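# Move the SOC bottle from fridge bin to bench

## Task

Check the two bottles in the refrigerator's bin for the letters SOC. If one carries them, lift it out and set it upright on the bench, make sure the other bottle is still upright inside the refrigerator, and close the refrigerator door. If neither bottle reads SOC, take nothing out, close the door, then press the operator panel's CALL key until it latches in. A wrong call cannot be taken back.

## Robot and tools

ROBOT. Two arms, left_arm and right_arm, each a six-joint arm with a two-finger gripper, standing on its own carriage on one floor track. left_rail carries left_arm and is always the +y carriage; right_rail carries right_arm. These names do not match image sides. Each arm base sits at x = 0, y = its carriage position, z = 0.04 m, facing +x.

FRAME. One scene frame fixed to the table: table top z = 0, +z up, +x the direction the arms face, +y to their left. The track runs along y at x = 0 (y = 0 at its middle); the table starts at x = 0.17 m. Gripper positions (m), quaternions (wxyz) and velocities are reported in this frame and may be off by a few cm at long reach. On the gripper, fingers point along its +z and close along its y; end_effector_position is the point between closed pads; fingertips reach about 33 mm past it (9 mm when fully open). A block sticks out about 10 cm toward the gripper's +x.

ROW FORMAT (shared by execute_actions and move). One row = 18 numbers, each in [-1, 1], always both arms: left_arm first (6 joint numbers, then gripper position, force_limit, speed), then right_arm the same 9. Joint numbers are scaled offsets, not poses: they count from the arm's Joint targets at the start of the call (not from the previous row), so resending an offset moves further. Scale: 1.0 = 1.481 rad for shoulder pan and shoulder lift, 2.222 rad for elbow, wrist 1, wrist 2, wrist 3. Joint ranges: elbow -3.142 to 3.142 rad, all others -6.283 to 6.283; asking more than 0.010 rad beyond gets the call refused. Sending all-zero offsets for an arm re-commands its current targets; to leave a gripper unchanged, resend its last three numbers (0 is a real command).

GRIPPER NUMBERS are absolute commands. position: +1 fully open (140 mm), pads meet near -0.8, -1 closes until blocked. force_limit: -1 about 14 N, 0 about 40 N, +1 about 58 N per pad (at slow close); faster closes squeeze much harder. speed: -1 about 30 mm/s, 0 about 140, +1 about 250. Both start at +1. Grip near the fingertip quarter of the pads; nearer the palm fingers fold and may hold narrow parts badly. Fingertips pushed into a surface fold too. After closing, check object_status = 2 (1 blocked while opening, 3 reached target or pads met, 0 moving). position_measured is in counts: 3 open, about 139 = 60 mm, 230 pads touching.

execute_actions: {"actions": [one action], "cameras": [...]}. An action holds up to 15 "rows" (each one control step, 1/30 s), "steps" 1 to 450 (default 15, at least one per row), optional "until", and/or rail commands. After the rows, arms keep heading for the last row's targets. An empty actions list returns all camera images. "until" checks rail fields only, e.g. {"left_rail": {"position_status": ["!=", "moving"]}} or {"all": {"status": "ended"}}; numbers need a comparison (=, !=, <, <=, >, >=).

RAILS: {"left_rail": {"position_m": x, "speed_m_s": v, "acceleration_factor": a}} sets an absolute carriage goal in metres along y (left_rail -0.8 to 1.5, right_rail -1.5 to 0.8), speed 0.01 to 1 m/s, acceleration factor 0.1 to 1 (times 1.4 m/s2). {"stop": true} brakes. Send the goal, then an action with until position_status != moving, and let it arrive before placing the gripper. Keep carriages at least 0.78 m apart. Status words: done, moving, stopped, contact_stop, time_out, stopped_with_arm, stopped_for_other_arm, stopped_for_other_carriage; position_answer taken or not_taken (resend once standing).

move: "target" is one row, or a list of up to 15 rows, all offsets counted from the same starting Joint targets. "speed" is the top joint speed in rad/s (0.01 to 3.14, default 0.5), one value or one per target. "blend" in rad rounds corners of a list. "stop_force" (4 to 120 N) ends an arm's path on a felt push; use a low speed for touches and omit it when backing away from contact. "zero" (default true) re-zeros before the move. "blocking": false returns early; then call wait or stop before new rows or moves. The result adds a move: line (done, off_target, moving, held, fault; limits=held if a check trimmed steps). Paths do not avoid obstacles or the other arm.

wait: {"seconds": 0 to 10} holds last commands. stop: brakes a running move (fingers continue). zoom_image: {"camera", "region": [x0, y0, x1, y1]} in pixels, at most 504 by 504, of the latest image; use it to read the bottle lettering. zero_wrist_force: {"arm"} re-zeros that wrist sensor. finished_scene ends the scene permanently.

CAMERAS: cam_high, cam_low, cam_bench_left, cam_bench_mid, cam_bench_right, cam_left_wrist, cam_right_wrist, all 672x504; calibration is given in the original setup.

RESULT LINES: Joint positions/velocities per arm (rail in m, then joints in rad); Joint targets (the base for next offsets); Joint torques; Wrist force/torque in the gripper's axes; Motor temperatures; Tool commands; rail fields. "joint command not followed" means the clearance check trimmed a command; "joint sent to its limit" means a joint was clipped.

AVOID: dropping or knocking over bottles, letting anything leave the table (track and metal strip count as off), hitting fixed things hard, pressing past firm contact (arms are stiff), arm-to-arm contact, gripping the other arm's fingers. Torque limits: pan and lift 300, elbow 136, wrists about 32 to 34 N m; about 150 N outside force stops an arm for 10 s. Long stretched holds heat motors (fault at 85 °C). Press CALL only if no bottle reads SOC.

Each tool is called after "Call:" in YAML: its name, and indented under it one key for each argument.

## Session

Call:
execute_actions:
  actions: []

Scene clock: 0.00 s.
left_arm: end_effector_position=(+0.3563, +1.2877, +0.5790) position_measured=3 object_status=3 end_effector_quat_wxyz=(+0.000, +0.000, +1.000, +0.000) | right_arm: end_effector_position=(+0.3563, -1.3027, +0.5790) position_measured=3 object_status=3 end_effector_quat_wxyz=(+0.000, +0.000, +1.000, +0.000)
Joint positions: left_arm=[1.209 -0.28 -2.157 1.821 -1.235 -1.571 -0.28] | right_arm=[-1.381 -0.28 -2.157 1.821 -1.235 -1.571 -0.28]
Joint velocities: within noise
Joint torques (N m): no reading
Motor temperatures (°C): left_arm=[43 30 33 40 44 39] | right_arm=[34 39 27 41 45 31]
Wrist force (N): no reading
Wrist torque (N m): no reading
Wrist force, peak (N): no reading
Joint targets: left_arm=[1.209 -0.280 -2.157 1.821 -1.235 -1.571 -0.280] | right_arm=[-1.381 -0.280 -2.157 1.821 -1.235 -1.571 -0.280]
Tool commands: left_gripper/position=+1.0 left_gripper/force_limit=+1.0 left_gripper/speed=+1.0 right_gripper/position=+1.0 right_gripper/force_limit=+1.0 right_gripper/speed=+1.0
left_rail: position_m=1.209 position_status=done
right_rail: position_m=-1.381 position_status=done

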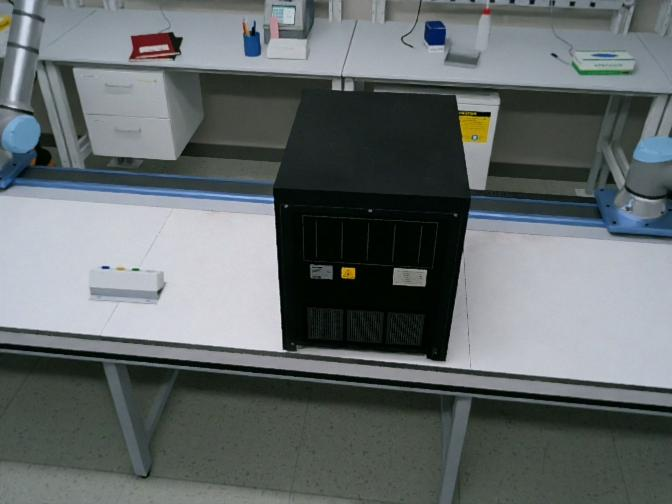

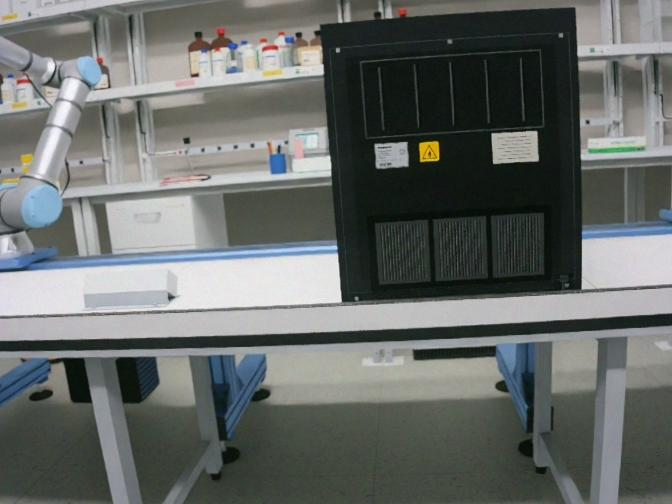

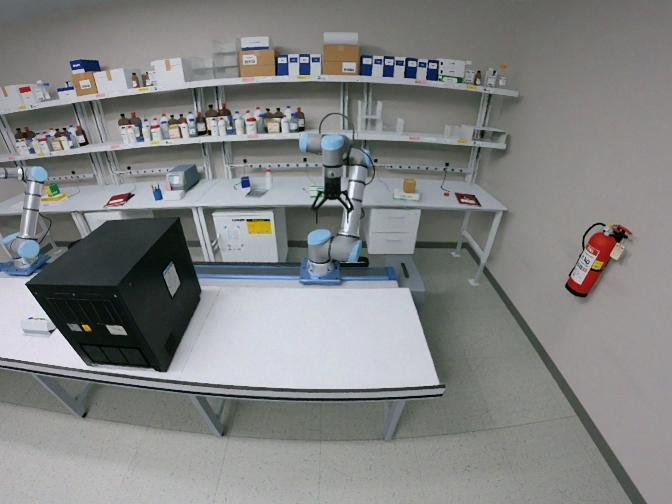

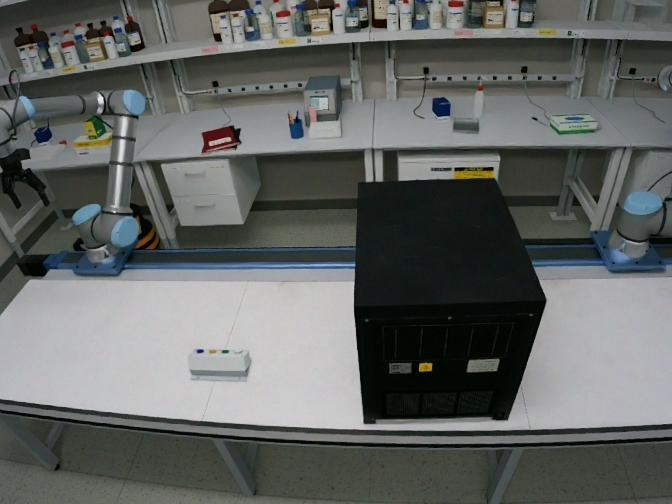

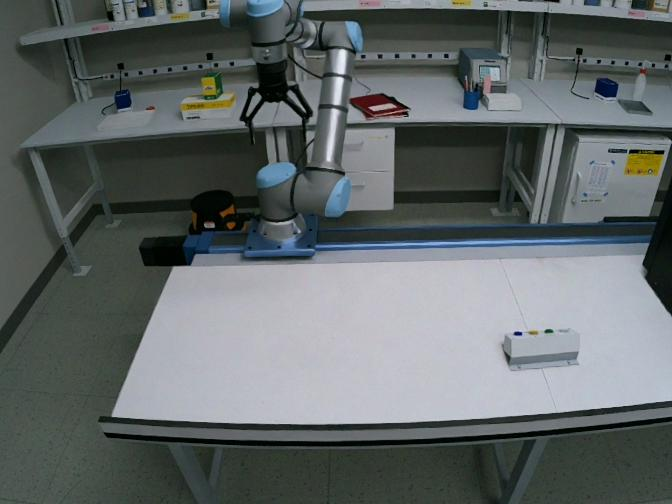

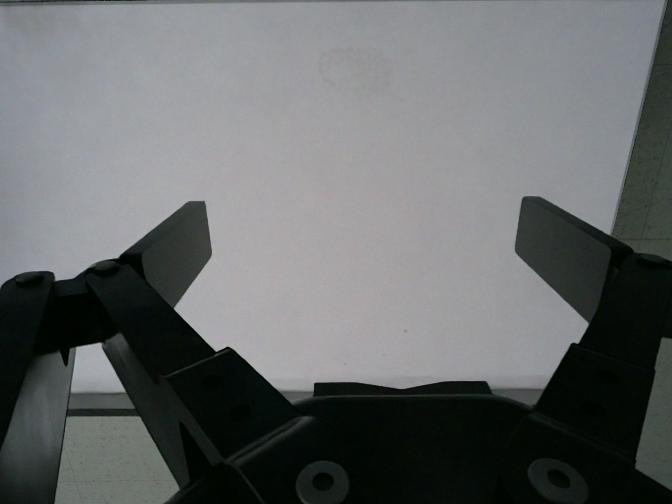

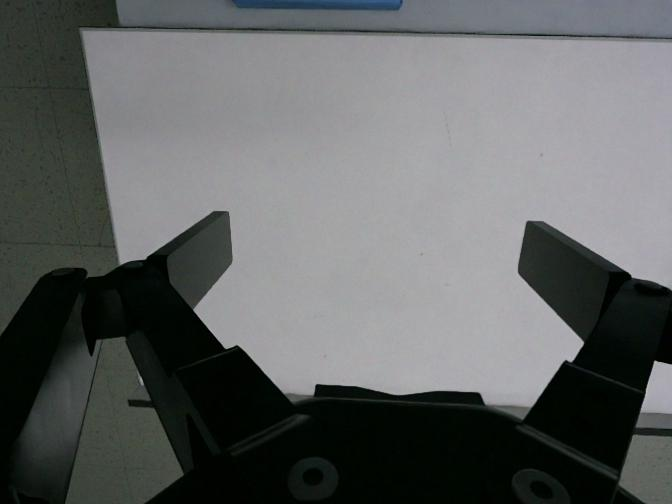

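Call:
execute_actions:
  actions:
    - {"right_rail":{"position_m":-0.55,"acceleration_factor":0.5},"steps":120,"until":{"right_rail":{"position_status":["!=","moving"]}}}

Call:
move:
  target: [0,0,0,0,0,0,1,1,1,1,0,0,0,0,0,1,1,1]
  speed: 1.0

Call:
move:
  target:
    - [0,0,0,0,0,0,1,1,1,0.4727,0,0,0,0,0,1,1,1]
    - [0,0,0,0,0,0,1,1,1,0.5793,0.903,-0.4032,0.5086,-0.4874,0.126,1,1,1]
  speed: 1.0
  blend: [0.3,0]
  cameras: ["cam_right_wrist","cam_bench_mid"]

Scene clock: 78.93 s.
left_arm: end_effector_position=(+0.3563, +1.2877, +0.5790) position_measured=3 object_status=3 end_effector_quat_wxyz=(+0.000, +0.000, +1.000, +0.000) | right_arm: end_effector_position=(+0.3563, -0.4714, +0.5790) position_measured=3 object_status=3 end_effector_quat_wxyz=(+0.000, +0.000, +1.000, +0.000)
Joint positions: left_arm=[1.209 -0.28 -2.157 1.821 -1.235 -1.571 -0.28] | right_arm=[-0.55 -0.28 -2.157 1.821 -1.235 -1.571 -0.28]
Joint torques (N m): left_arm=[-0.08 1.09 -53.1 -4.96 0.23 0] | right_arm=[-4.23 3.69 -50.8 -4.49 0.01 -0.12]
Wrist force (N): left_arm=[-0.1 0.6 -0.3] | right_arm=[0.2 0.0 0.3]
Wrist torque (N m): left_arm=[0.13 0.03 0.00] | right_arm=[0.01 -0.05 0.00]
Wrist force, peak (N): left_arm=[-0.1 0.1 0.8] | right_arm=[0.2 -1.9 0.2]
Joint targets: left_arm=[1.209 -0.280 -2.157 1.821 -1.235 -1.571 -0.280] | right_arm=[-0.550 -0.280 -2.157 1.821 -1.235 -1.571 -0.280]
Tool commands: left_gripper/position=+1.0 left_gripper/force_limit=+1.0 left_gripper/speed=+1.0 right_gripper/position=+1.0 right_gripper/force_limit=+1.0 right_gripper/speed=+1.0
left_rail: position_m=1.209 position_status=done
right_rail: position_m=-0.550 position_status=done

Scene clock: 81.23 s.
left_arm: end_effector_position=(+0.3563, +1.2877, +0.5790) position_measured=3 object_status=3 end_effector_quat_wxyz=(+0.000, +0.000, +1.000, +0.000) | right_arm: end_effector_position=(-0.0463, -0.1880, +0.5790) position_measured=3 object_status=3 end_effector_quat_wxyz=(+0.000, -0.675, +0.738, +0.000)
Joint positions: left_arm=[1.209 -0.28 -2.157 1.821 -1.235 -1.571 -0.28] | right_arm=[-0.55 1.2 -2.157 1.821 -1.235 -1.571 -0.28]
Joint torques (N m): left_arm=[-0.33 0.3 -53.15 -5.08 -0.02 0.09] | right_arm=[13.09 3.8 -49.16 -4.41 -0.41 0.02]
Wrist force (N): left_arm=[0.0 0.1 -0.2] | right_arm=[0.0 0.0 0.2]
Wrist torque (N m): left_arm=[0.02 0.00 0.00] | right_arm=[0.02 0.01 -0.01]
Wrist force, peak (N): left_arm=[-0.2 0.3 -0.7] | right_arm=[0.3 2.9 0.3]
Joint targets: left_arm=[1.209 -0.280 -2.157 1.821 -1.235 -1.571 -0.280] | right_arm=[-0.550 1.201 -2.157 1.821 -1.235 -1.571 -0.280]
left_rail: position_m=1.209 position_status=done
right_rail: position_m=-0.550 position_status=done
move: done

Scene clock: 83.90 s.
left_arm: end_effector_position=(+0.3563, +1.2877, +0.5790) position_measured=3 object_status=3 end_effector_quat_wxyz=(+0.000, +0.000, +1.000, +0.000) | right_arm: end_effector_position=(-0.2112, +0.0430, +0.5923) position_measured=3 object_status=3 end_effector_quat_wxyz=(+0.014, +0.779, -0.218, +0.587)
Joint positions: left_arm=[1.209 -0.28 -2.157 1.821 -1.235 -1.571 -0.28] | right_arm=[-0.55 2.016 -1.201 1.177 -0.425 -2.348 -0.077]
Joint torques (N m): left_arm=[-0.07 1.35 -53.62 -4.88 0.04 -0.07] | right_arm=[-18.48 -90.51 -33.86 -1.87 0.97 -2.45]
Wrist force (N): left_arm=[-0.2 0.5 -0.1] | right_arm=[-0.2 -0.9 -1.0]
Wrist torque (N m): left_arm=[0.11 0.05 0.00] | right_arm=[-0.21 -0.16 -0.13]
Wrist force, peak (N): left_arm=[-0.8 0.4 -0.5] | right_arm=[-18.4 -7.1 -1.0]
Joint targets: left_arm=[1.209 -0.280 -2.157 1.821 -1.235 -1.571 -0.280] | right_arm=[-0.550 2.016 -1.201 1.177 -0.425 -2.347 -0.077]
left_rail: position_m=1.209 position_status=done
right_rail: position_m=-0.550 position_status=done
move: held (right_arm; a check stopped the path); path passed 1 of 2 targets; limits=held; right_arm: the shoulder lift is farthest, 0.381 rad from its target
joint command not followed: on one or more control steps a check withheld the commanded joint targets of the right arm, and it was not sent them on those steps.
cause: the commanded joint targets, or the way to them, would bring two parts of the arm too close to each other (its gripper and another part of the arm, with joints 5 (wrist 1) to 7 (wrist 3) between them, 17 mm apart when it was first held).
camera_calibration:
cam_right_wrist: T_world_to_cam=[[-0.283285, -0.930966, -0.230331, 0.138841], [-0.542379, 0.353593, -0.7621, 0.317658], [0.790933, -0.0909645, -0.605104, 0.70982], [0, 0, 0, 1]] pos_world=[-0.349797, 0.0815032, 0.703581]
Images, in order (width x height): cam_bench_mid 672x504, cam_right_wrist 672x504.

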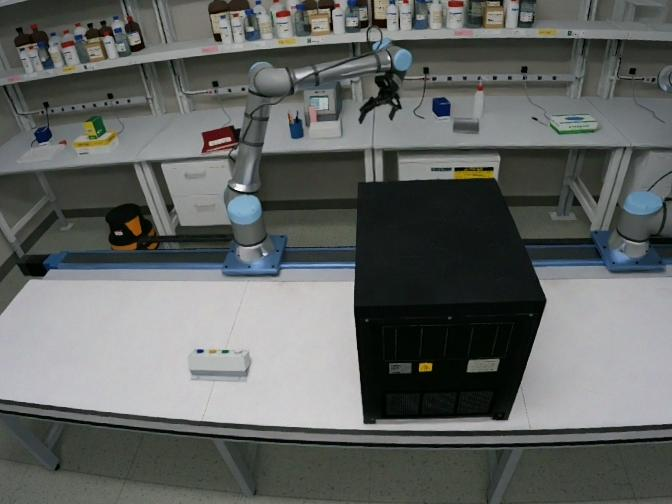

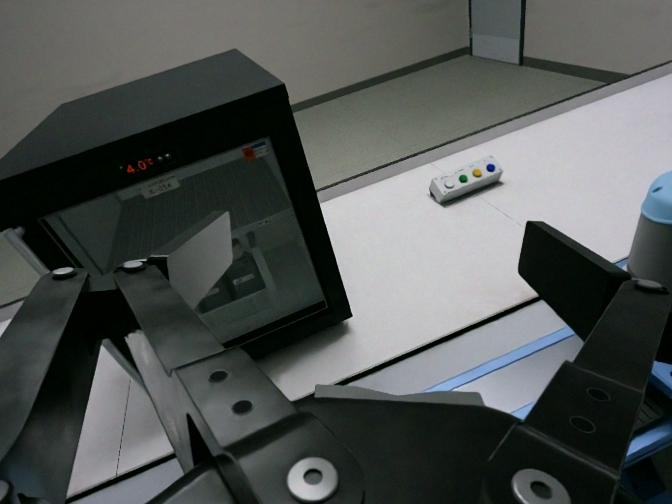

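Call:
zoom_image:
  camera: "cam_right_wrist"
  region: [0, 60, 360, 330]

Scaled by 1.400 from the camera's 672x504 image, which has a finer 960x720 frame.

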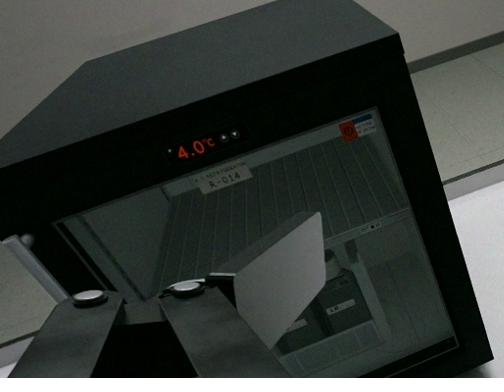

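Call:
move:
  target: [-1,0,0,0,0,0,1,1,1,-0.551,-0.6455,0.2898,-0.3645,0.3492,-0.0914,1,1,1]
  speed: 1.0

Call:
execute_actions:
  actions:
    - {"left_rail":{"position_m":1.05,"acceleration_factor":0.5},"right_rail":{"position_m":-0.8},"steps":120,"until":{"all":{"status":"ended"}}}

Call:
move:
  target: [-0.364,0.84,-0.3015,0.4487,0.3785,0.126,1,1,1,0,0,0,0,0,0,1,1,1]
  speed: 1.0
  cameras: ["cam_left_wrist","cam_bench_mid"]

Scene clock: 104.97 s.
left_arm: end_effector_position=(+0.1102, +0.8613, +0.5790) position_measured=3 object_status=3 end_effector_quat_wxyz=(+0.000, +0.675, +0.738, +0.000) | right_arm: end_effector_position=(-0.0458, -0.1882, +0.5793) position_measured=3 object_status=3 end_effector_quat_wxyz=(+0.001, -0.674, +0.738, +0.000)
Joint positions: left_arm=[1.209 -1.761 -2.157 1.821 -1.235 -1.571 -0.28] | right_arm=[-0.55 1.2 -2.157 1.821 -1.235 -1.572 -0.281]
Joint torques (N m): left_arm=[-11.11 0.23 -53.19 -5.23 -0.04 0] | right_arm=[-16.38 -8.88 -36.09 -7.42 2.69 -3.29]
Wrist force (N): left_arm=[-0.1 0.2 0.1] | right_arm=[0.0 0.1 0.4]
Wrist torque (N m): left_arm=[0.03 0.02 0.00] | right_arm=[0.04 0.00 0.07]
Wrist force, peak (N): left_arm=[-1.1 -2.3 -0.2] | right_arm=[-1.9 -0.3 -3.3]
Joint targets: left_arm=[1.209 -1.762 -2.157 1.821 -1.235 -1.571 -0.280] | right_arm=[-0.550 1.200 -2.157 1.821 -1.235 -1.571 -0.281]
left_rail: position_m=1.209 position_status=done
right_rail: position_m=-0.550 position_status=done
move: done

Scene clock: 106.43 s.
left_arm: end_effector_position=(+0.1101, +0.7021, +0.5790) position_measured=3 object_status=3 end_effector_quat_wxyz=(+0.000, +0.675, +0.738, +0.000) | right_arm: end_effector_position=(-0.0458, -0.4382, +0.5793) position_measured=3 object_status=3 end_effector_quat_wxyz=(+0.001, -0.674, +0.738, +0.000)
Joint positions: left_arm=[1.05 -1.762 -2.157 1.821 -1.235 -1.571 -0.28] | right_arm=[-0.8 1.199 -2.157 1.821 -1.235 -1.571 -0.281]
Joint torques (N m): left_arm=[6.89 3.91 -53.91 -4.92 0.08 -0.01] | right_arm=[-9.89 16.01 -43.92 -5.71 0.42 -3.72]
Wrist force (N): left_arm=[-0.6 0.4 0.0] | right_arm=[-0.1 -0.1 0.3]
Wrist torque (N m): left_arm=[0.08 0.14 -0.01] | right_arm=[-0.01 0.02 0.07]
Wrist force, peak (N): left_arm=[1.7 0.3 -0.5] | right_arm=[1.6 -0.5 0.3]
Joint targets: left_arm=[1.050 -1.762 -2.157 1.821 -1.235 -1.571 -0.280] | right_arm=[-0.800 1.200 -2.157 1.821 -1.235 -1.571 -0.281]
Tool commands: left_gripper/position=+1.0 left_gripper/force_limit=+1.0 left_gripper/speed=+1.0 right_gripper/position=+1.0 right_gripper/force_limit=+1.0 right_gripper/speed=+1.0
left_rail: position_m=1.050 position_status=done
right_rail: position_m=-0.800 position_status=done

Scene clock: 108.50 s.
left_arm: end_effector_position=(-0.1499, +0.2408, +0.4508) position_measured=3 object_status=3 end_effector_quat_wxyz=(+0.000, +0.707, +0.000, +0.707) | right_arm: end_effector_position=(-0.0458, -0.4382, +0.5793) position_measured=3 object_status=3 end_effector_quat_wxyz=(+0.001, -0.674, +0.738, +0.000)
Joint positions: left_arm=[1.05 -2.301 -0.913 1.151 -0.238 -0.73 -0.001] | right_arm=[-0.8 1.199 -2.157 1.821 -1.235 -1.571 -0.281]
Joint torques (N m): left_arm=[-9.17 -89.41 -60.66 4.42 3.89 2.24] | right_arm=[-3.83 14.45 -55.39 -4.48 -2.06 -3.97]
Wrist force (N): left_arm=[-0.3 0.9 0.6] | right_arm=[-0.1 0.2 0.5]
Wrist torque (N m): left_arm=[0.32 0.35 -0.43] | right_arm=[0.06 0.02 0.06]
Wrist force, peak (N): left_arm=[-4.7 2.1 -3.4] | right_arm=[0.0 -0.3 0.6]
Joint targets: left_arm=[1.050 -2.301 -0.913 1.151 -0.238 -0.730 -0.001] | right_arm=[-0.800 1.200 -2.157 1.821 -1.235 -1.571 -0.281]
left_rail: position_m=1.050 position_status=done
right_rail: position_m=-0.800 position_status=done
move: done
camera_calibration:
cam_left_wrist: T_world_to_cam=[[0.00294318, -0.999789, -0.0203425, 0.263612], [-0.383057, 0.0176638, -0.923556, 0.341073], [0.92372, 0.0105105, -0.382924, 0.492487], [0, 0, 0, 1]] pos_world=[-0.325045, 0.252355, 0.508948]
Images, in order (width x height): cam_bench_mid 672x504, cam_left_wrist 672x504.

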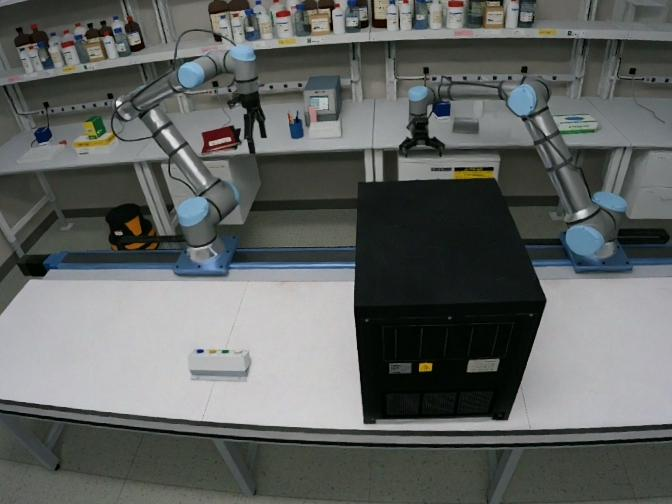

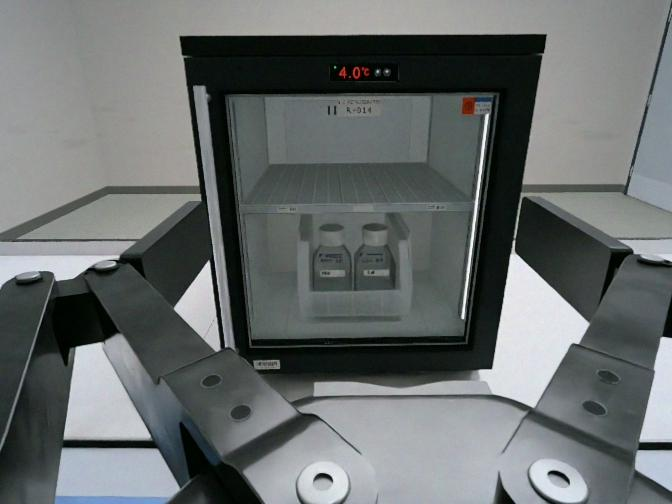

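Call:
zoom_image:
  camera: "cam_left_wrist"
  region: [280, 200, 430, 330]

Call:
zoom_image:
  camera: "cam_left_wrist"
  region: [170, 70, 300, 380]

Call:
zoom_image:
  camera: "cam_bench_mid"
  region: [170, 330, 270, 400]

Scaled by 3.360 from the camera's 672x504 image, which has a finer 960x720 frame.

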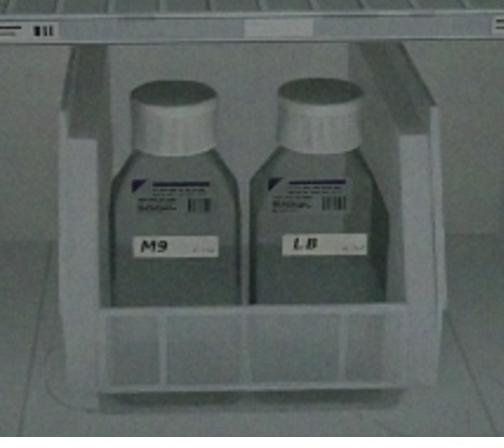

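Scaled by 1.626 from the camera's 672x504 image, which has a finer 960x720 frame.

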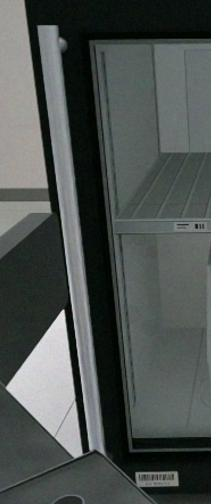

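Scaled by 5.040 from the camera's 672x504 image, which has a finer 960x720 frame.

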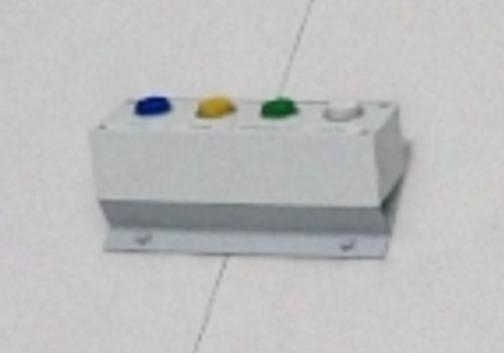

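Call:
execute_actions:
  actions: []
  cameras: ["cam_bench_left","cam_right_wrist","cam_bench_right","cam_left_wrist"]

Call:
zoom_image:
  camera: "cam_bench_left"
  region: [20, 210, 220, 380]

Call:
zoom_image:
  camera: "cam_left_wrist"
  region: [300, 240, 410, 300]

Call:
zoom_image:
  camera: "cam_bench_right"
  region: [490, 310, 600, 390]

Scene clock: 117.03 s.
left_arm: end_effector_position=(-0.1501, +0.2407, +0.4506) position_measured=3 object_status=3 end_effector_quat_wxyz=(+0.000, +0.707, +0.000, +0.707) | right_arm: end_effector_position=(-0.0458, -0.4382, +0.5793) position_measured=3 object_status=3 end_effector_quat_wxyz=(+0.001, -0.674, +0.738, +0.000)
Joint positions: left_arm=[1.05 -2.301 -0.913 1.151 -0.238 -0.73 -0.001] | right_arm=[-0.8 1.2 -2.157 1.821 -1.235 -1.571 -0.281]
Joint velocities: within noise
Joint torques (N m): left_arm=[-8.37 -87.95 -59.14 4.39 4.31 2.02] | right_arm=[1.61 14.31 -62.45 -1.56 -1.81 -3.41]
Motor temperatures (°C): left_arm=[42 29 33 40 43 39] | right_arm=[33 39 27 41 45 30]
Wrist force (N): left_arm=[-0.4 0.9 0.4] | right_arm=[0.1 -0.4 0.2]
Wrist torque (N m): left_arm=[0.32 0.39 -0.42] | right_arm=[-0.07 -0.02 0.07]
Wrist force, peak (N): left_arm=[0.4 1.5 0.8] | right_arm=[0.3 -0.3 0.6]
Joint targets: left_arm=[1.050 -2.301 -0.913 1.151 -0.238 -0.730 -0.001] | right_arm=[-0.800 1.200 -2.157 1.821 -1.235 -1.571 -0.281]
Tool commands: left_gripper/position=+1.0 left_gripper/force_limit=+1.0 left_gripper/speed=+1.0 right_gripper/position=+1.0 right_gripper/force_limit=+1.0 right_gripper/speed=+1.0
left_rail: position_m=1.050 position_status=done
right_rail: position_m=-0.800 position_status=done
camera_calibration:
cam_left_wrist: T_world_to_cam=[[0.00254126, -0.99978, -0.0208246, 0.263623], [-0.382764, 0.0182663, -0.923666, 0.340813], [0.923843, 0.0103182, -0.382633, 0.492535], [0, 0, 0, 1]] pos_world=[-0.325244, 0.252257, 0.508747]
cam_right_wrist: T_world_to_cam=[[-0.995285, 0.0630754, -0.0736804, 0.046959], [0.0328107, 0.93383, 0.35621, 0.200326], [0.091273, 0.352113, -0.931497, 0.878571], [0, 0, 0, 1]] pos_world=[-0.0400251, -0.499388, 0.750488]
Images, in order (width x height): cam_bench_left 672x504, cam_bench_right 672x504, cam_left_wrist 672x504, cam_right_wrist 672x504.

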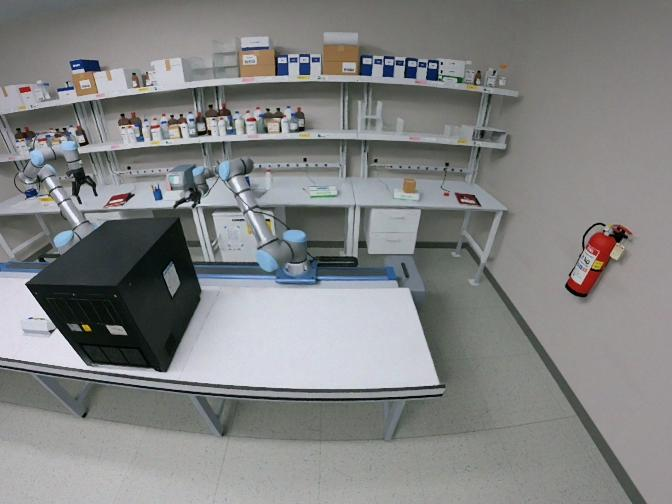

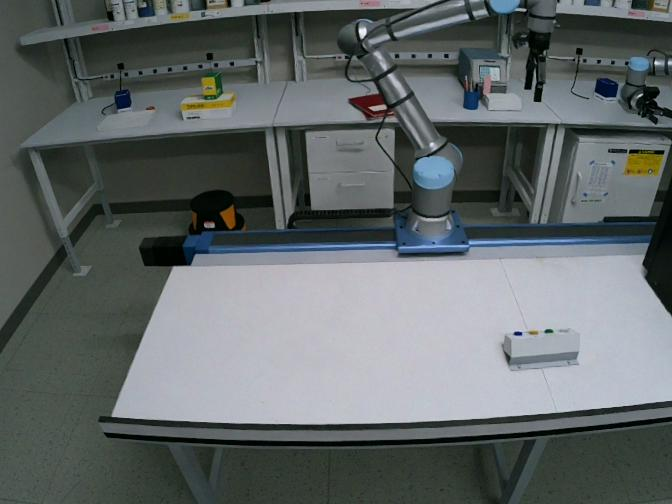

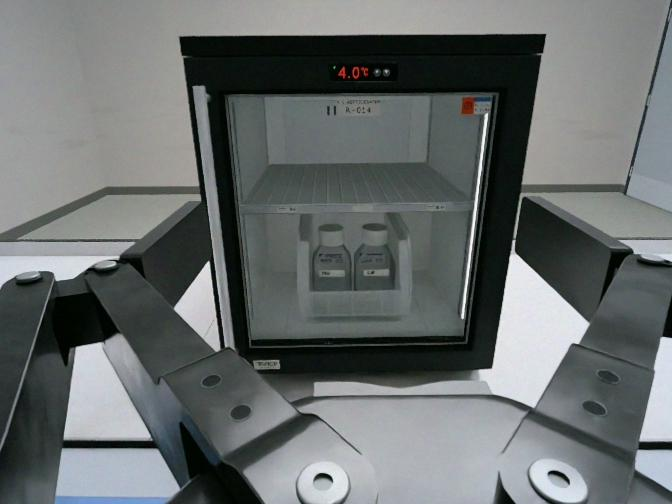

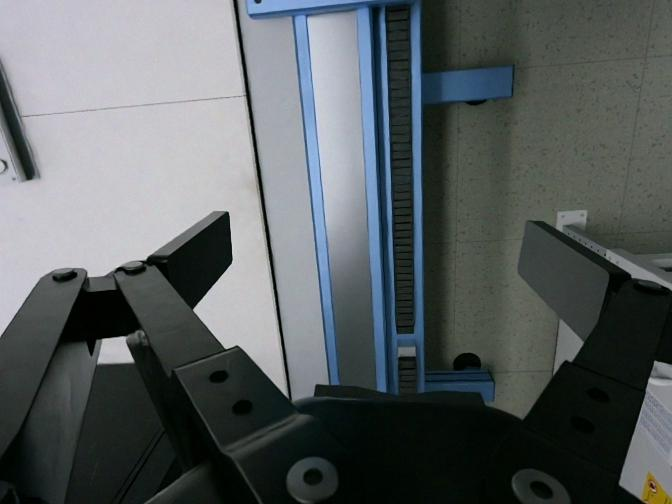

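Scaled by 2.520 from the camera's 672x504 image, which has a finer 960x720 frame.

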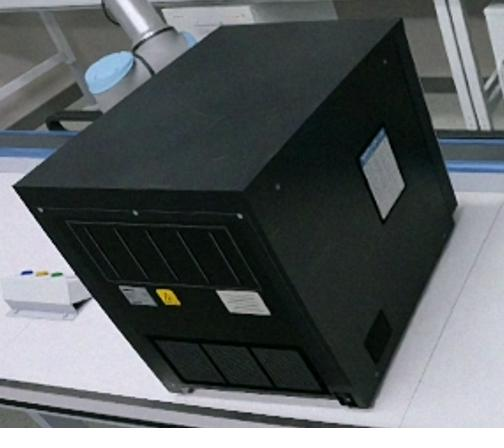

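Scaled by 4.582 from the camera's 672x504 image, which has a finer 960x720 frame.

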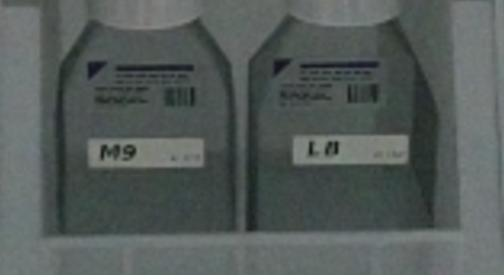

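Scaled by 4.582 from the camera's 672x504 image, which has a finer 960x720 frame.

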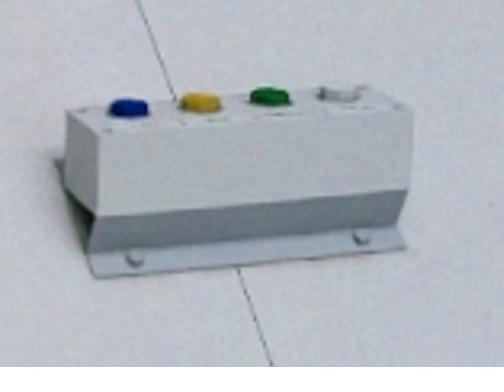

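Call:
execute_actions:
  actions:
    - {"left_rail":{"position_m":1.5},"steps":120,"until":{"all":{"status":"ended"}}}

Call:
move:
  target: [0.5287,-0.4112,0.4262,-0.1521,1,0,1,1,1,0,0,0,0,0,0,1,1,1]
  speed: 1.2
  cameras: ["cam_left_wrist"]

Scene clock: 136.50 s.
left_arm: end_effector_position=(-0.1501, +0.6907, +0.4506) position_measured=3 object_status=3 end_effector_quat_wxyz=(+0.000, +0.707, +0.000, +0.707) | right_arm: end_effector_position=(-0.0458, -0.4382, +0.5793) position_measured=3 object_status=3 end_effector_quat_wxyz=(+0.001, -0.674, +0.738, +0.000)
Joint positions: left_arm=[1.5 -2.301 -0.912 1.151 -0.238 -0.73 -0.001] | right_arm=[-0.8 1.2 -2.157 1.821 -1.235 -1.571 -0.281]
Joint torques (N m): left_arm=[4.53 -108.22 -53.22 1.62 0.53 2.15] | right_arm=[7.08 13.13 -62.47 -1.43 -1.81 -3.38]
Wrist force (N): left_arm=[-0.8 1.1 0.5] | right_arm=[0.2 -0.4 0.1]
Wrist torque (N m): left_arm=[0.36 0.48 -0.43] | right_arm=[-0.08 -0.05 0.07]
Wrist force, peak (N): left_arm=[-0.2 2.9 0.7] | right_arm=[-0.1 -0.4 0.7]
Joint targets: left_arm=[1.500 -2.301 -0.913 1.151 -0.238 -0.730 -0.001] | right_arm=[-0.800 1.200 -2.157 1.821 -1.235 -1.571 -0.281]
Tool commands: left_gripper/position=+1.0 left_gripper/force_limit=+1.0 left_gripper/speed=+1.0 right_gripper/position=+1.0 right_gripper/force_limit=+1.0 right_gripper/speed=+1.0
left_rail: position_m=1.500 position_status=done
right_rail: position_m=-0.800 position_status=done

Scene clock: 139.23 s.
left_arm: end_effector_position=(+0.2456, +0.6630, +0.4012) position_measured=3 object_status=3 end_effector_quat_wxyz=(+0.466, +0.532, -0.466, +0.532) | right_arm: end_effector_position=(-0.0458, -0.4382, +0.5793) position_measured=3 object_status=3 end_effector_quat_wxyz=(+0.001, -0.674, +0.738, +0.000)
Joint positions: left_arm=[1.5 -1.518 -1.522 2.098 -0.576 1.492 -0.001] | right_arm=[-0.8 1.2 -2.157 1.821 -1.235 -1.571 -0.281]
Joint torques (N m): left_arm=[10.54 -57.79 -31.02 -5.94 4.05 1.5] | right_arm=[4.76 11.47 -61.93 -1.65 -1.11 -2.8]
Wrist force (N): left_arm=[-1.1 0.7 0.8] | right_arm=[-0.3 0.0 0.2]
Wrist torque (N m): left_arm=[0.25 0.51 -0.46] | right_arm=[0.01 0.06 0.06]
Wrist force, peak (N): left_arm=[-0.3 -0.3 -2.5] | right_arm=[0.0 -0.4 0.6]
Joint targets: left_arm=[1.500 -1.518 -1.522 2.098 -0.576 1.492 -0.001] | right_arm=[-0.800 1.200 -2.157 1.821 -1.235 -1.571 -0.281]
left_rail: position_m=1.500 position_status=done
right_rail: position_m=-0.800 position_status=done
move: done
camera_calibration:
cam_left_wrist: T_world_to_cam=[[-0.990736, -0.134258, -0.0204184, 0.353774], [-0.0327966, 0.382451, -0.923393, 0.111417], [0.131782, -0.91417, -0.383311, 0.911384], [0, 0, 0, 1]] pos_world=[0.234047, 0.838045, 0.459449]
Images, in order (width x height): cam_left_wrist 672x504.

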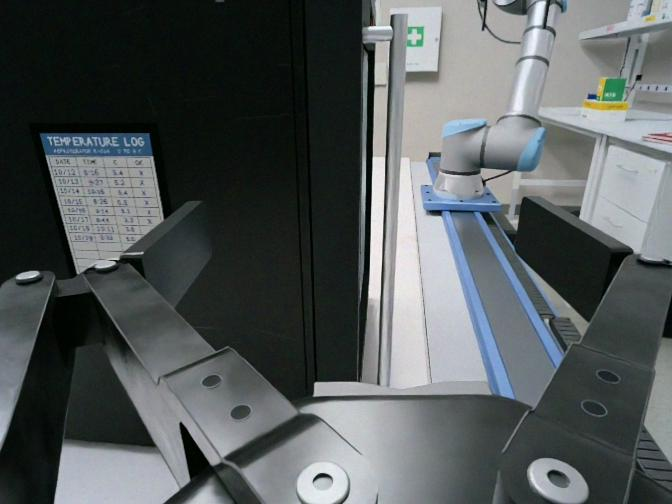

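Call:
zoom_image:
  camera: "cam_left_wrist"
  region: [260, 0, 420, 240]

Call:
zoom_image:
  camera: "cam_left_wrist"
  region: [260, 200, 420, 440]

Scaled by 2.100 from the camera's 672x504 image, which has a finer 960x720 frame.

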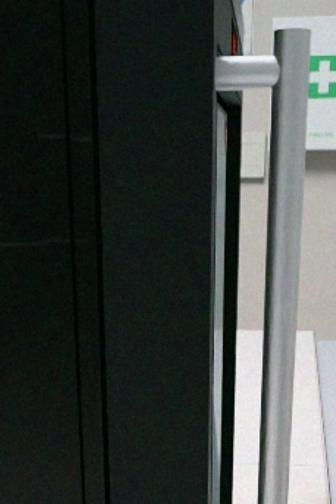

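Scaled by 2.100 from the camera's 672x504 image, which has a finer 960x720 frame.

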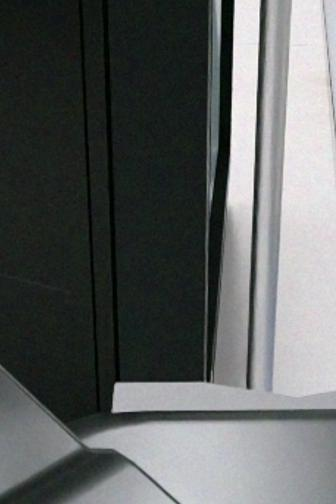

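Call:
move:
  target: [-0.4456,0.1884,-0.2498,0.1242,-0.9446,0,-1,-1,-1,-0.6908,0.264,0.0716,-0.2475,0,0.2061,1,1,1]
  speed: 1.0
  cameras: ["cam_right_wrist"]

Call:
execute_actions:
  actions:
    - {"left_rail":{"position_m":1.05},"steps":120,"until":{"all":{"status":"ended"}}}
  cameras: ["cam_left_wrist","cam_bench_mid"]

Call:
zoom_image:
  camera: "cam_left_wrist"
  region: [100, 20, 500, 320]

Scene clock: 197.40 s.
left_arm: end_effector_position=(+0.0595, +0.7899, +0.5118) position_measured=230 object_status=3 end_effector_quat_wxyz=(+0.000, +0.707, +0.000, +0.707) | right_arm: end_effector_position=(+0.5205, -0.5306, +0.3601) position_measured=3 object_status=3 end_effector_quat_wxyz=(+0.000, +0.001, +1.000, +0.000)
Joint positions: left_arm=[1.5 -2.178 -1.243 1.543 -0.3 -0.607 -0.001] | right_arm=[-0.8 0.176 -1.766 1.98 -1.785 -1.571 0.177]
Joint torques (N m): left_arm=[-8.73 -61.07 -60.33 4.27 -3.68 -0.71] | right_arm=[-17.43 -22.94 -37.48 -7.78 -2.33 3.46]
Wrist force (N): left_arm=[-0.6 0.8 1.1] | right_arm=[0.2 0.0 0.8]
Wrist torque (N m): left_arm=[0.29 0.33 -0.43] | right_arm=[0.01 -0.07 -0.15]
Wrist force, peak (N): left_arm=[-0.3 2.0 0.5] | right_arm=[-1.6 -1.8 1.6]
Joint targets: left_arm=[1.500 -2.178 -1.243 1.543 -0.300 -0.607 -0.001] | right_arm=[-0.800 0.176 -1.766 1.980 -1.785 -1.571 0.177]
left_rail: position_m=1.500 position_status=done
right_rail: position_m=-0.800 position_status=done
move: done
camera_calibration:
cam_right_wrist: T_world_to_cam=[[-0.0261944, 0.996973, -0.0732056, 0.591282], [0.932998, 0.0506757, 0.356297, -0.591054], [0.358928, -0.0589677, -0.931501, 0.297811], [0, 0, 0, 1]] pos_world=[0.460047, -0.541979, 0.531287]
Images, in order (width x height): cam_right_wrist 672x504.

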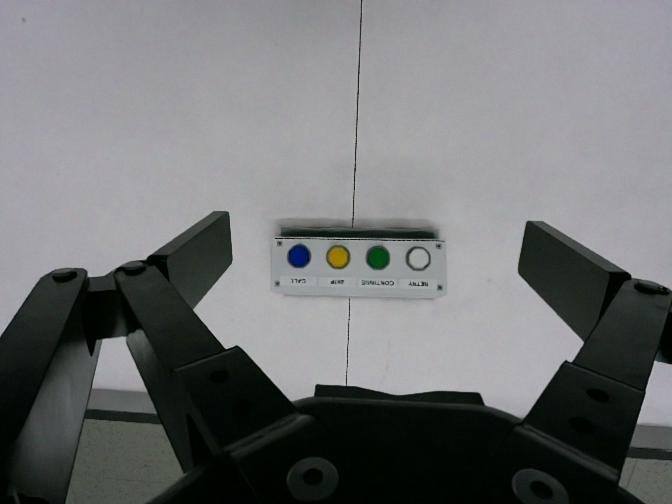

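Scene clock: 199.27 s.
left_arm: end_effector_position=(+0.0595, +0.3399, +0.5118) position_measured=230 object_status=3 end_effector_quat_wxyz=(+0.000, +0.707, +0.000, +0.707) | right_arm: end_effector_position=(+0.5205, -0.5306, +0.3601) position_measured=3 object_status=3 end_effector_quat_wxyz=(+0.000, +0.001, +1.000, +0.000)
Joint positions: left_arm=[1.05 -2.178 -1.243 1.543 -0.3 -0.607 -0.001] | right_arm=[-0.8 0.176 -1.766 1.98 -1.785 -1.571 0.177]
Joint torques (N m): left_arm=[-1.09 -80.72 -48.53 0.02 0.82 -0.84] | right_arm=[-19 -20.41 -37.61 -7.66 -1.79 3.58]
Wrist force (N): left_arm=[-0.5 0.8 0.7] | right_arm=[0.4 0.0 0.6]
Wrist torque (N m): left_arm=[0.28 0.33 -0.43] | right_arm=[0.00 -0.11 -0.15]
Wrist force, peak (N): left_arm=[-1.0 2.6 0.9] | right_arm=[0.3 0.0 1.1]
Joint targets: left_arm=[1.050 -2.178 -1.243 1.543 -0.300 -0.607 -0.001] | right_arm=[-0.800 0.176 -1.766 1.980 -1.785 -1.571 0.177]
Tool commands: left_gripper/position=-1.0 left_gripper/force_limit=-1.0 left_gripper/speed=-1.0 right_gripper/position=+1.0 right_gripper/force_limit=+1.0 right_gripper/speed=+1.0
left_rail: position_m=1.050 position_status=done
right_rail: position_m=-0.800 position_status=done
camera_calibration:
cam_left_wrist: T_world_to_cam=[[0.00257631, -0.999782, -0.0207314, 0.363594], [-0.382849, 0.0181659, -0.923632, 0.475761], [0.923807, 0.0103166, -0.382719, 0.321336], [0, 0, 0, 1]] pos_world=[-0.115644, 0.351557, 0.569947]
Images, in order (width x height): cam_bench_mid 672x504, cam_left_wrist 672x504.

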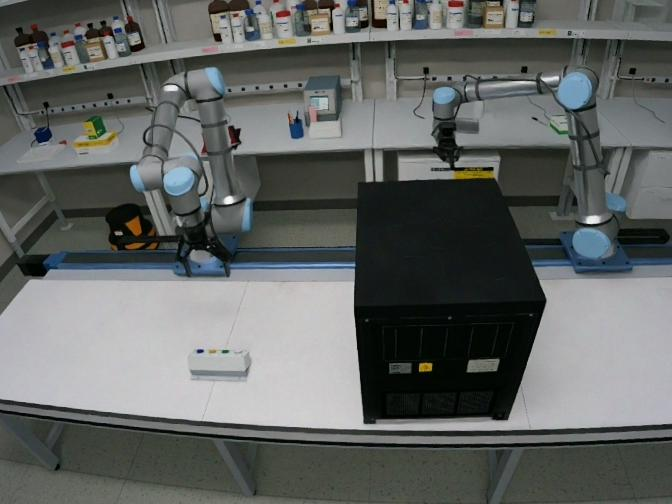

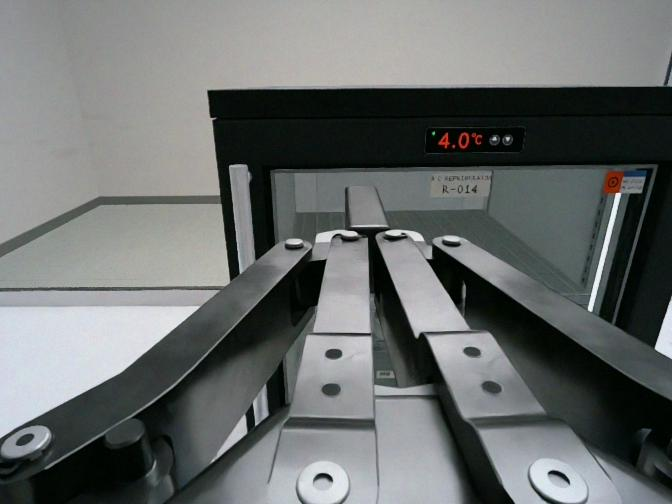

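Scaled by 1.260 from the camera's 672x504 image, which has a finer 960x720 frame.

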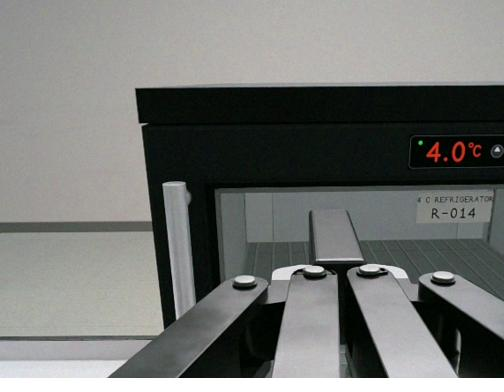

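Call:
move:
  target:
    - [0.0547,-0.0243,0.0221,-0.0059,0.0365,0,-1,-1,-1,0,0,0,0,0,0,1,1,1]
    - [0.1675,-0.0527,0.0464,-0.0113,0.1112,0,-1,-1,-1,0,0,0,0,0,0,1,1,1]
  speed: [0.3,0.04]
  stop_force: 15
  cameras: ["cam_left_wrist","cam_right_wrist"]

Call:
zoom_image:
  camera: "cam_right_wrist"
  region: [260, 215, 460, 310]

Scene clock: 212.27 s.
left_arm: end_effector_position=(+0.2406, +0.3384, +0.5118) position_measured=230 object_status=3 end_effector_quat_wxyz=(+0.000, +0.707, +0.000, +0.707) | right_arm: end_effector_position=(+0.5205, -0.5306, +0.3601) position_measured=3 object_status=3 end_effector_quat_wxyz=(+0.000, +0.001, +1.000, +0.000)
Joint positions: left_arm=[1.05 -1.955 -1.314 1.638 -0.323 -0.385 -0.001] | right_arm=[-0.8 0.176 -1.766 1.98 -1.785 -1.571 0.177]
Joint torques (N m): left_arm=[-10.21 -54.27 -59.46 3.19 -2.96 -0.54] | right_arm=[-15.56 -23.31 -36.35 -8.03 -1.37 3.59]
Wrist force (N): left_arm=[-1.1 0.1 0.2] | right_arm=[0.2 0.0 0.6]
Wrist torque (N m): left_arm=[0.15 0.46 -0.45] | right_arm=[0.00 -0.08 -0.15]
Wrist force, peak (N): left_arm=[4.8 -3.8 -48.5] | right_arm=[0.2 -0.1 1.3]
Joint targets: left_arm=[1.050 -1.955 -1.314 1.638 -0.323 -0.385 -0.001] | right_arm=[-0.800 0.176 -1.766 1.980 -1.785 -1.571 0.177]
left_rail: position_m=1.050 position_status=done
right_rail: position_m=-0.800 position_status=done
move: contact (left_arm); path passed 1 of 2 targets; left_arm: the shoulder pan is farthest, 0.025 rad from its target
camera_calibration:
cam_left_wrist: T_world_to_cam=[[0.00342787, -0.999779, -0.0207512, 0.36138], [-0.382982, 0.0178566, -0.923583, 0.545253], [0.923749, 0.0111133, -0.382836, 0.153752], [0, 0, 0, 1]] pos_world=[0.0655548, 0.349855, 0.569948]
cam_right_wrist: T_world_to_cam=[[-0.0261944, 0.996973, -0.0732056, 0.591282], [0.932998, 0.0506757, 0.356297, -0.591054], [0.358928, -0.0589677, -0.931501, 0.297811], [0, 0, 0, 1]] pos_world=[0.460047, -0.541979, 0.531287]
Images, in order (width x height): cam_left_wrist 672x504, cam_right_wrist 672x504.

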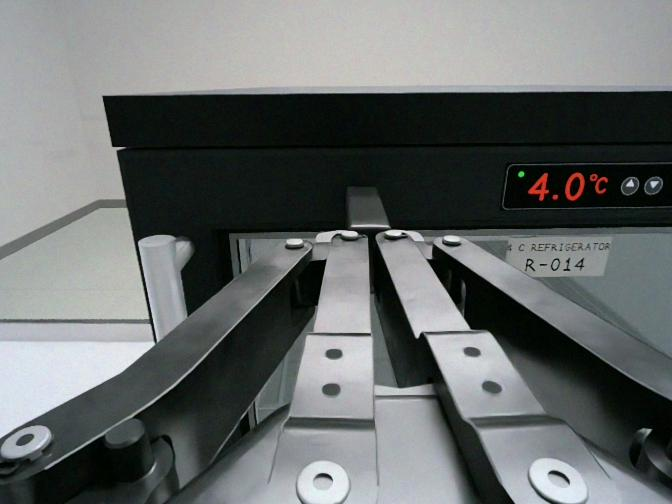

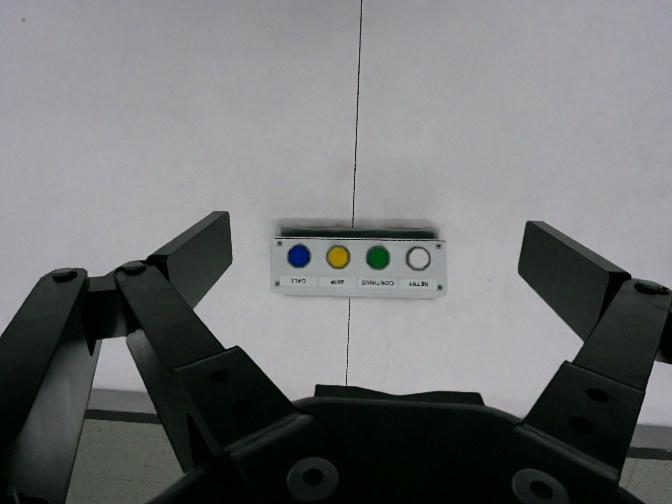

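Scaled by 2.520 from the camera's 672x504 image, which has a finer 960x720 frame.

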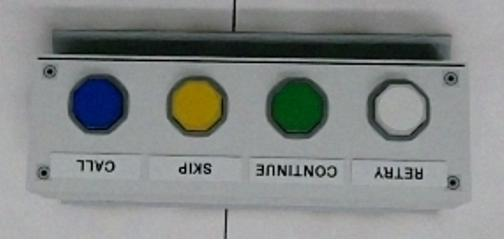

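Call:
move:
  target: [-0.1506,0.0479,-0.0428,0.0104,-0.1,0,-1,-1,-1,-0.1084,0.2043,0.0506,-0.1868,0,-0.0727,-1,-1,-0.3]
  speed: 0.4
  cameras: ["cam_right_wrist","cam_bench_right"]

Call:
zoom_image:
  camera: "cam_right_wrist"
  region: [200, 130, 480, 340]

Call:
zoom_image:
  camera: "cam_bench_right"
  region: [470, 260, 610, 390]

Scene clock: 232.50 s.
left_arm: end_effector_position=(+0.0595, +0.3401, +0.5122) position_measured=230 object_status=3 end_effector_quat_wxyz=(+0.001, +0.707, +0.000, +0.707) | right_arm: end_effector_position=(+0.6451, -0.6159, +0.1535) position_measured=232 object_status=3 end_effector_quat_wxyz=(+0.000, +0.000, +1.000, +0.000)
Joint positions: left_arm=[1.05 -2.178 -1.243 1.543 -0.3 -0.607 -0.001] | right_arm=[-0.8 0.016 -1.464 2.092 -2.2 -1.571 0.016]
Joint torques (N m): left_arm=[-9.25 -60.18 -59.82 3.9 -3.61 -0.53] | right_arm=[-17.51 -39.15 -27.77 -7.44 -1.54 -3.84]
Wrist force (N): left_arm=[-0.7 0.4 0.7] | right_arm=[0.3 0.0 0.4]
Wrist torque (N m): left_arm=[0.20 0.36 -0.43] | right_arm=[0.01 -0.09 0.07]
Wrist force, peak (N): left_arm=[-1.4 -0.2 1.8] | right_arm=[-0.8 -1.1 2.6]
Joint targets: left_arm=[1.050 -2.178 -1.243 1.543 -0.300 -0.607 -0.001] | right_arm=[-0.800 0.016 -1.464 2.092 -2.200 -1.571 0.016]
left_rail: position_m=1.050 position_status=done
right_rail: position_m=-0.800 position_status=done
move: done
camera_calibration:
cam_right_wrist: T_world_to_cam=[[-0.0272005, 0.996935, -0.0733548, 0.665078], [0.932964, 0.0516676, 0.356243, -0.628715], [0.358941, -0.0587473, -0.931509, 0.0557432], [0, 0, 0, 1]] pos_world=[0.58465, -0.627281, 0.324687]
Images, in order (width x height): cam_bench_right 672x504, cam_right_wrist 672x504.

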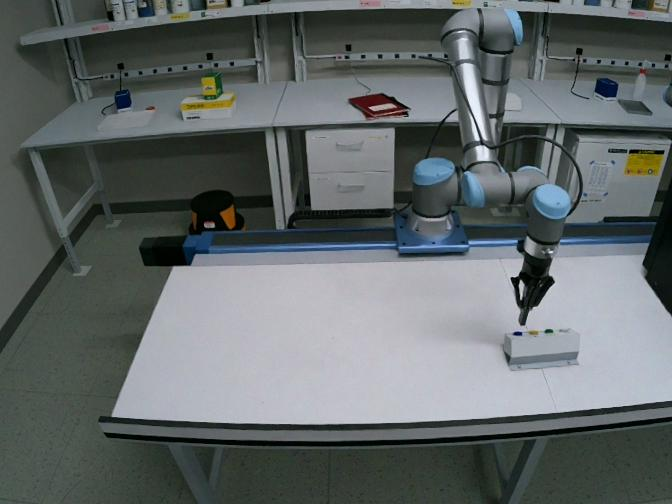

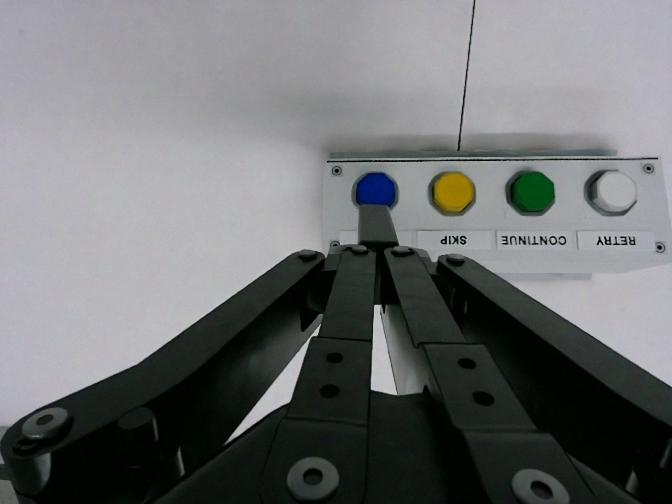

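Scaled by 1.800 from the camera's 672x504 image, which has a finer 960x720 frame.

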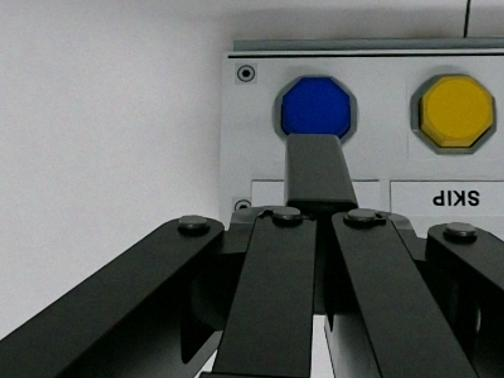

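Scaled by 3.600 from the camera's 672x504 image, which has a finer 960x720 frame.

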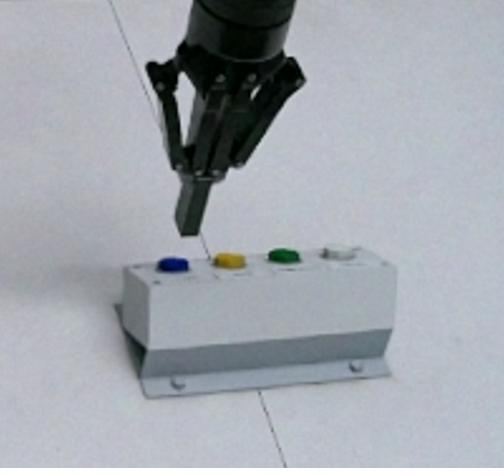

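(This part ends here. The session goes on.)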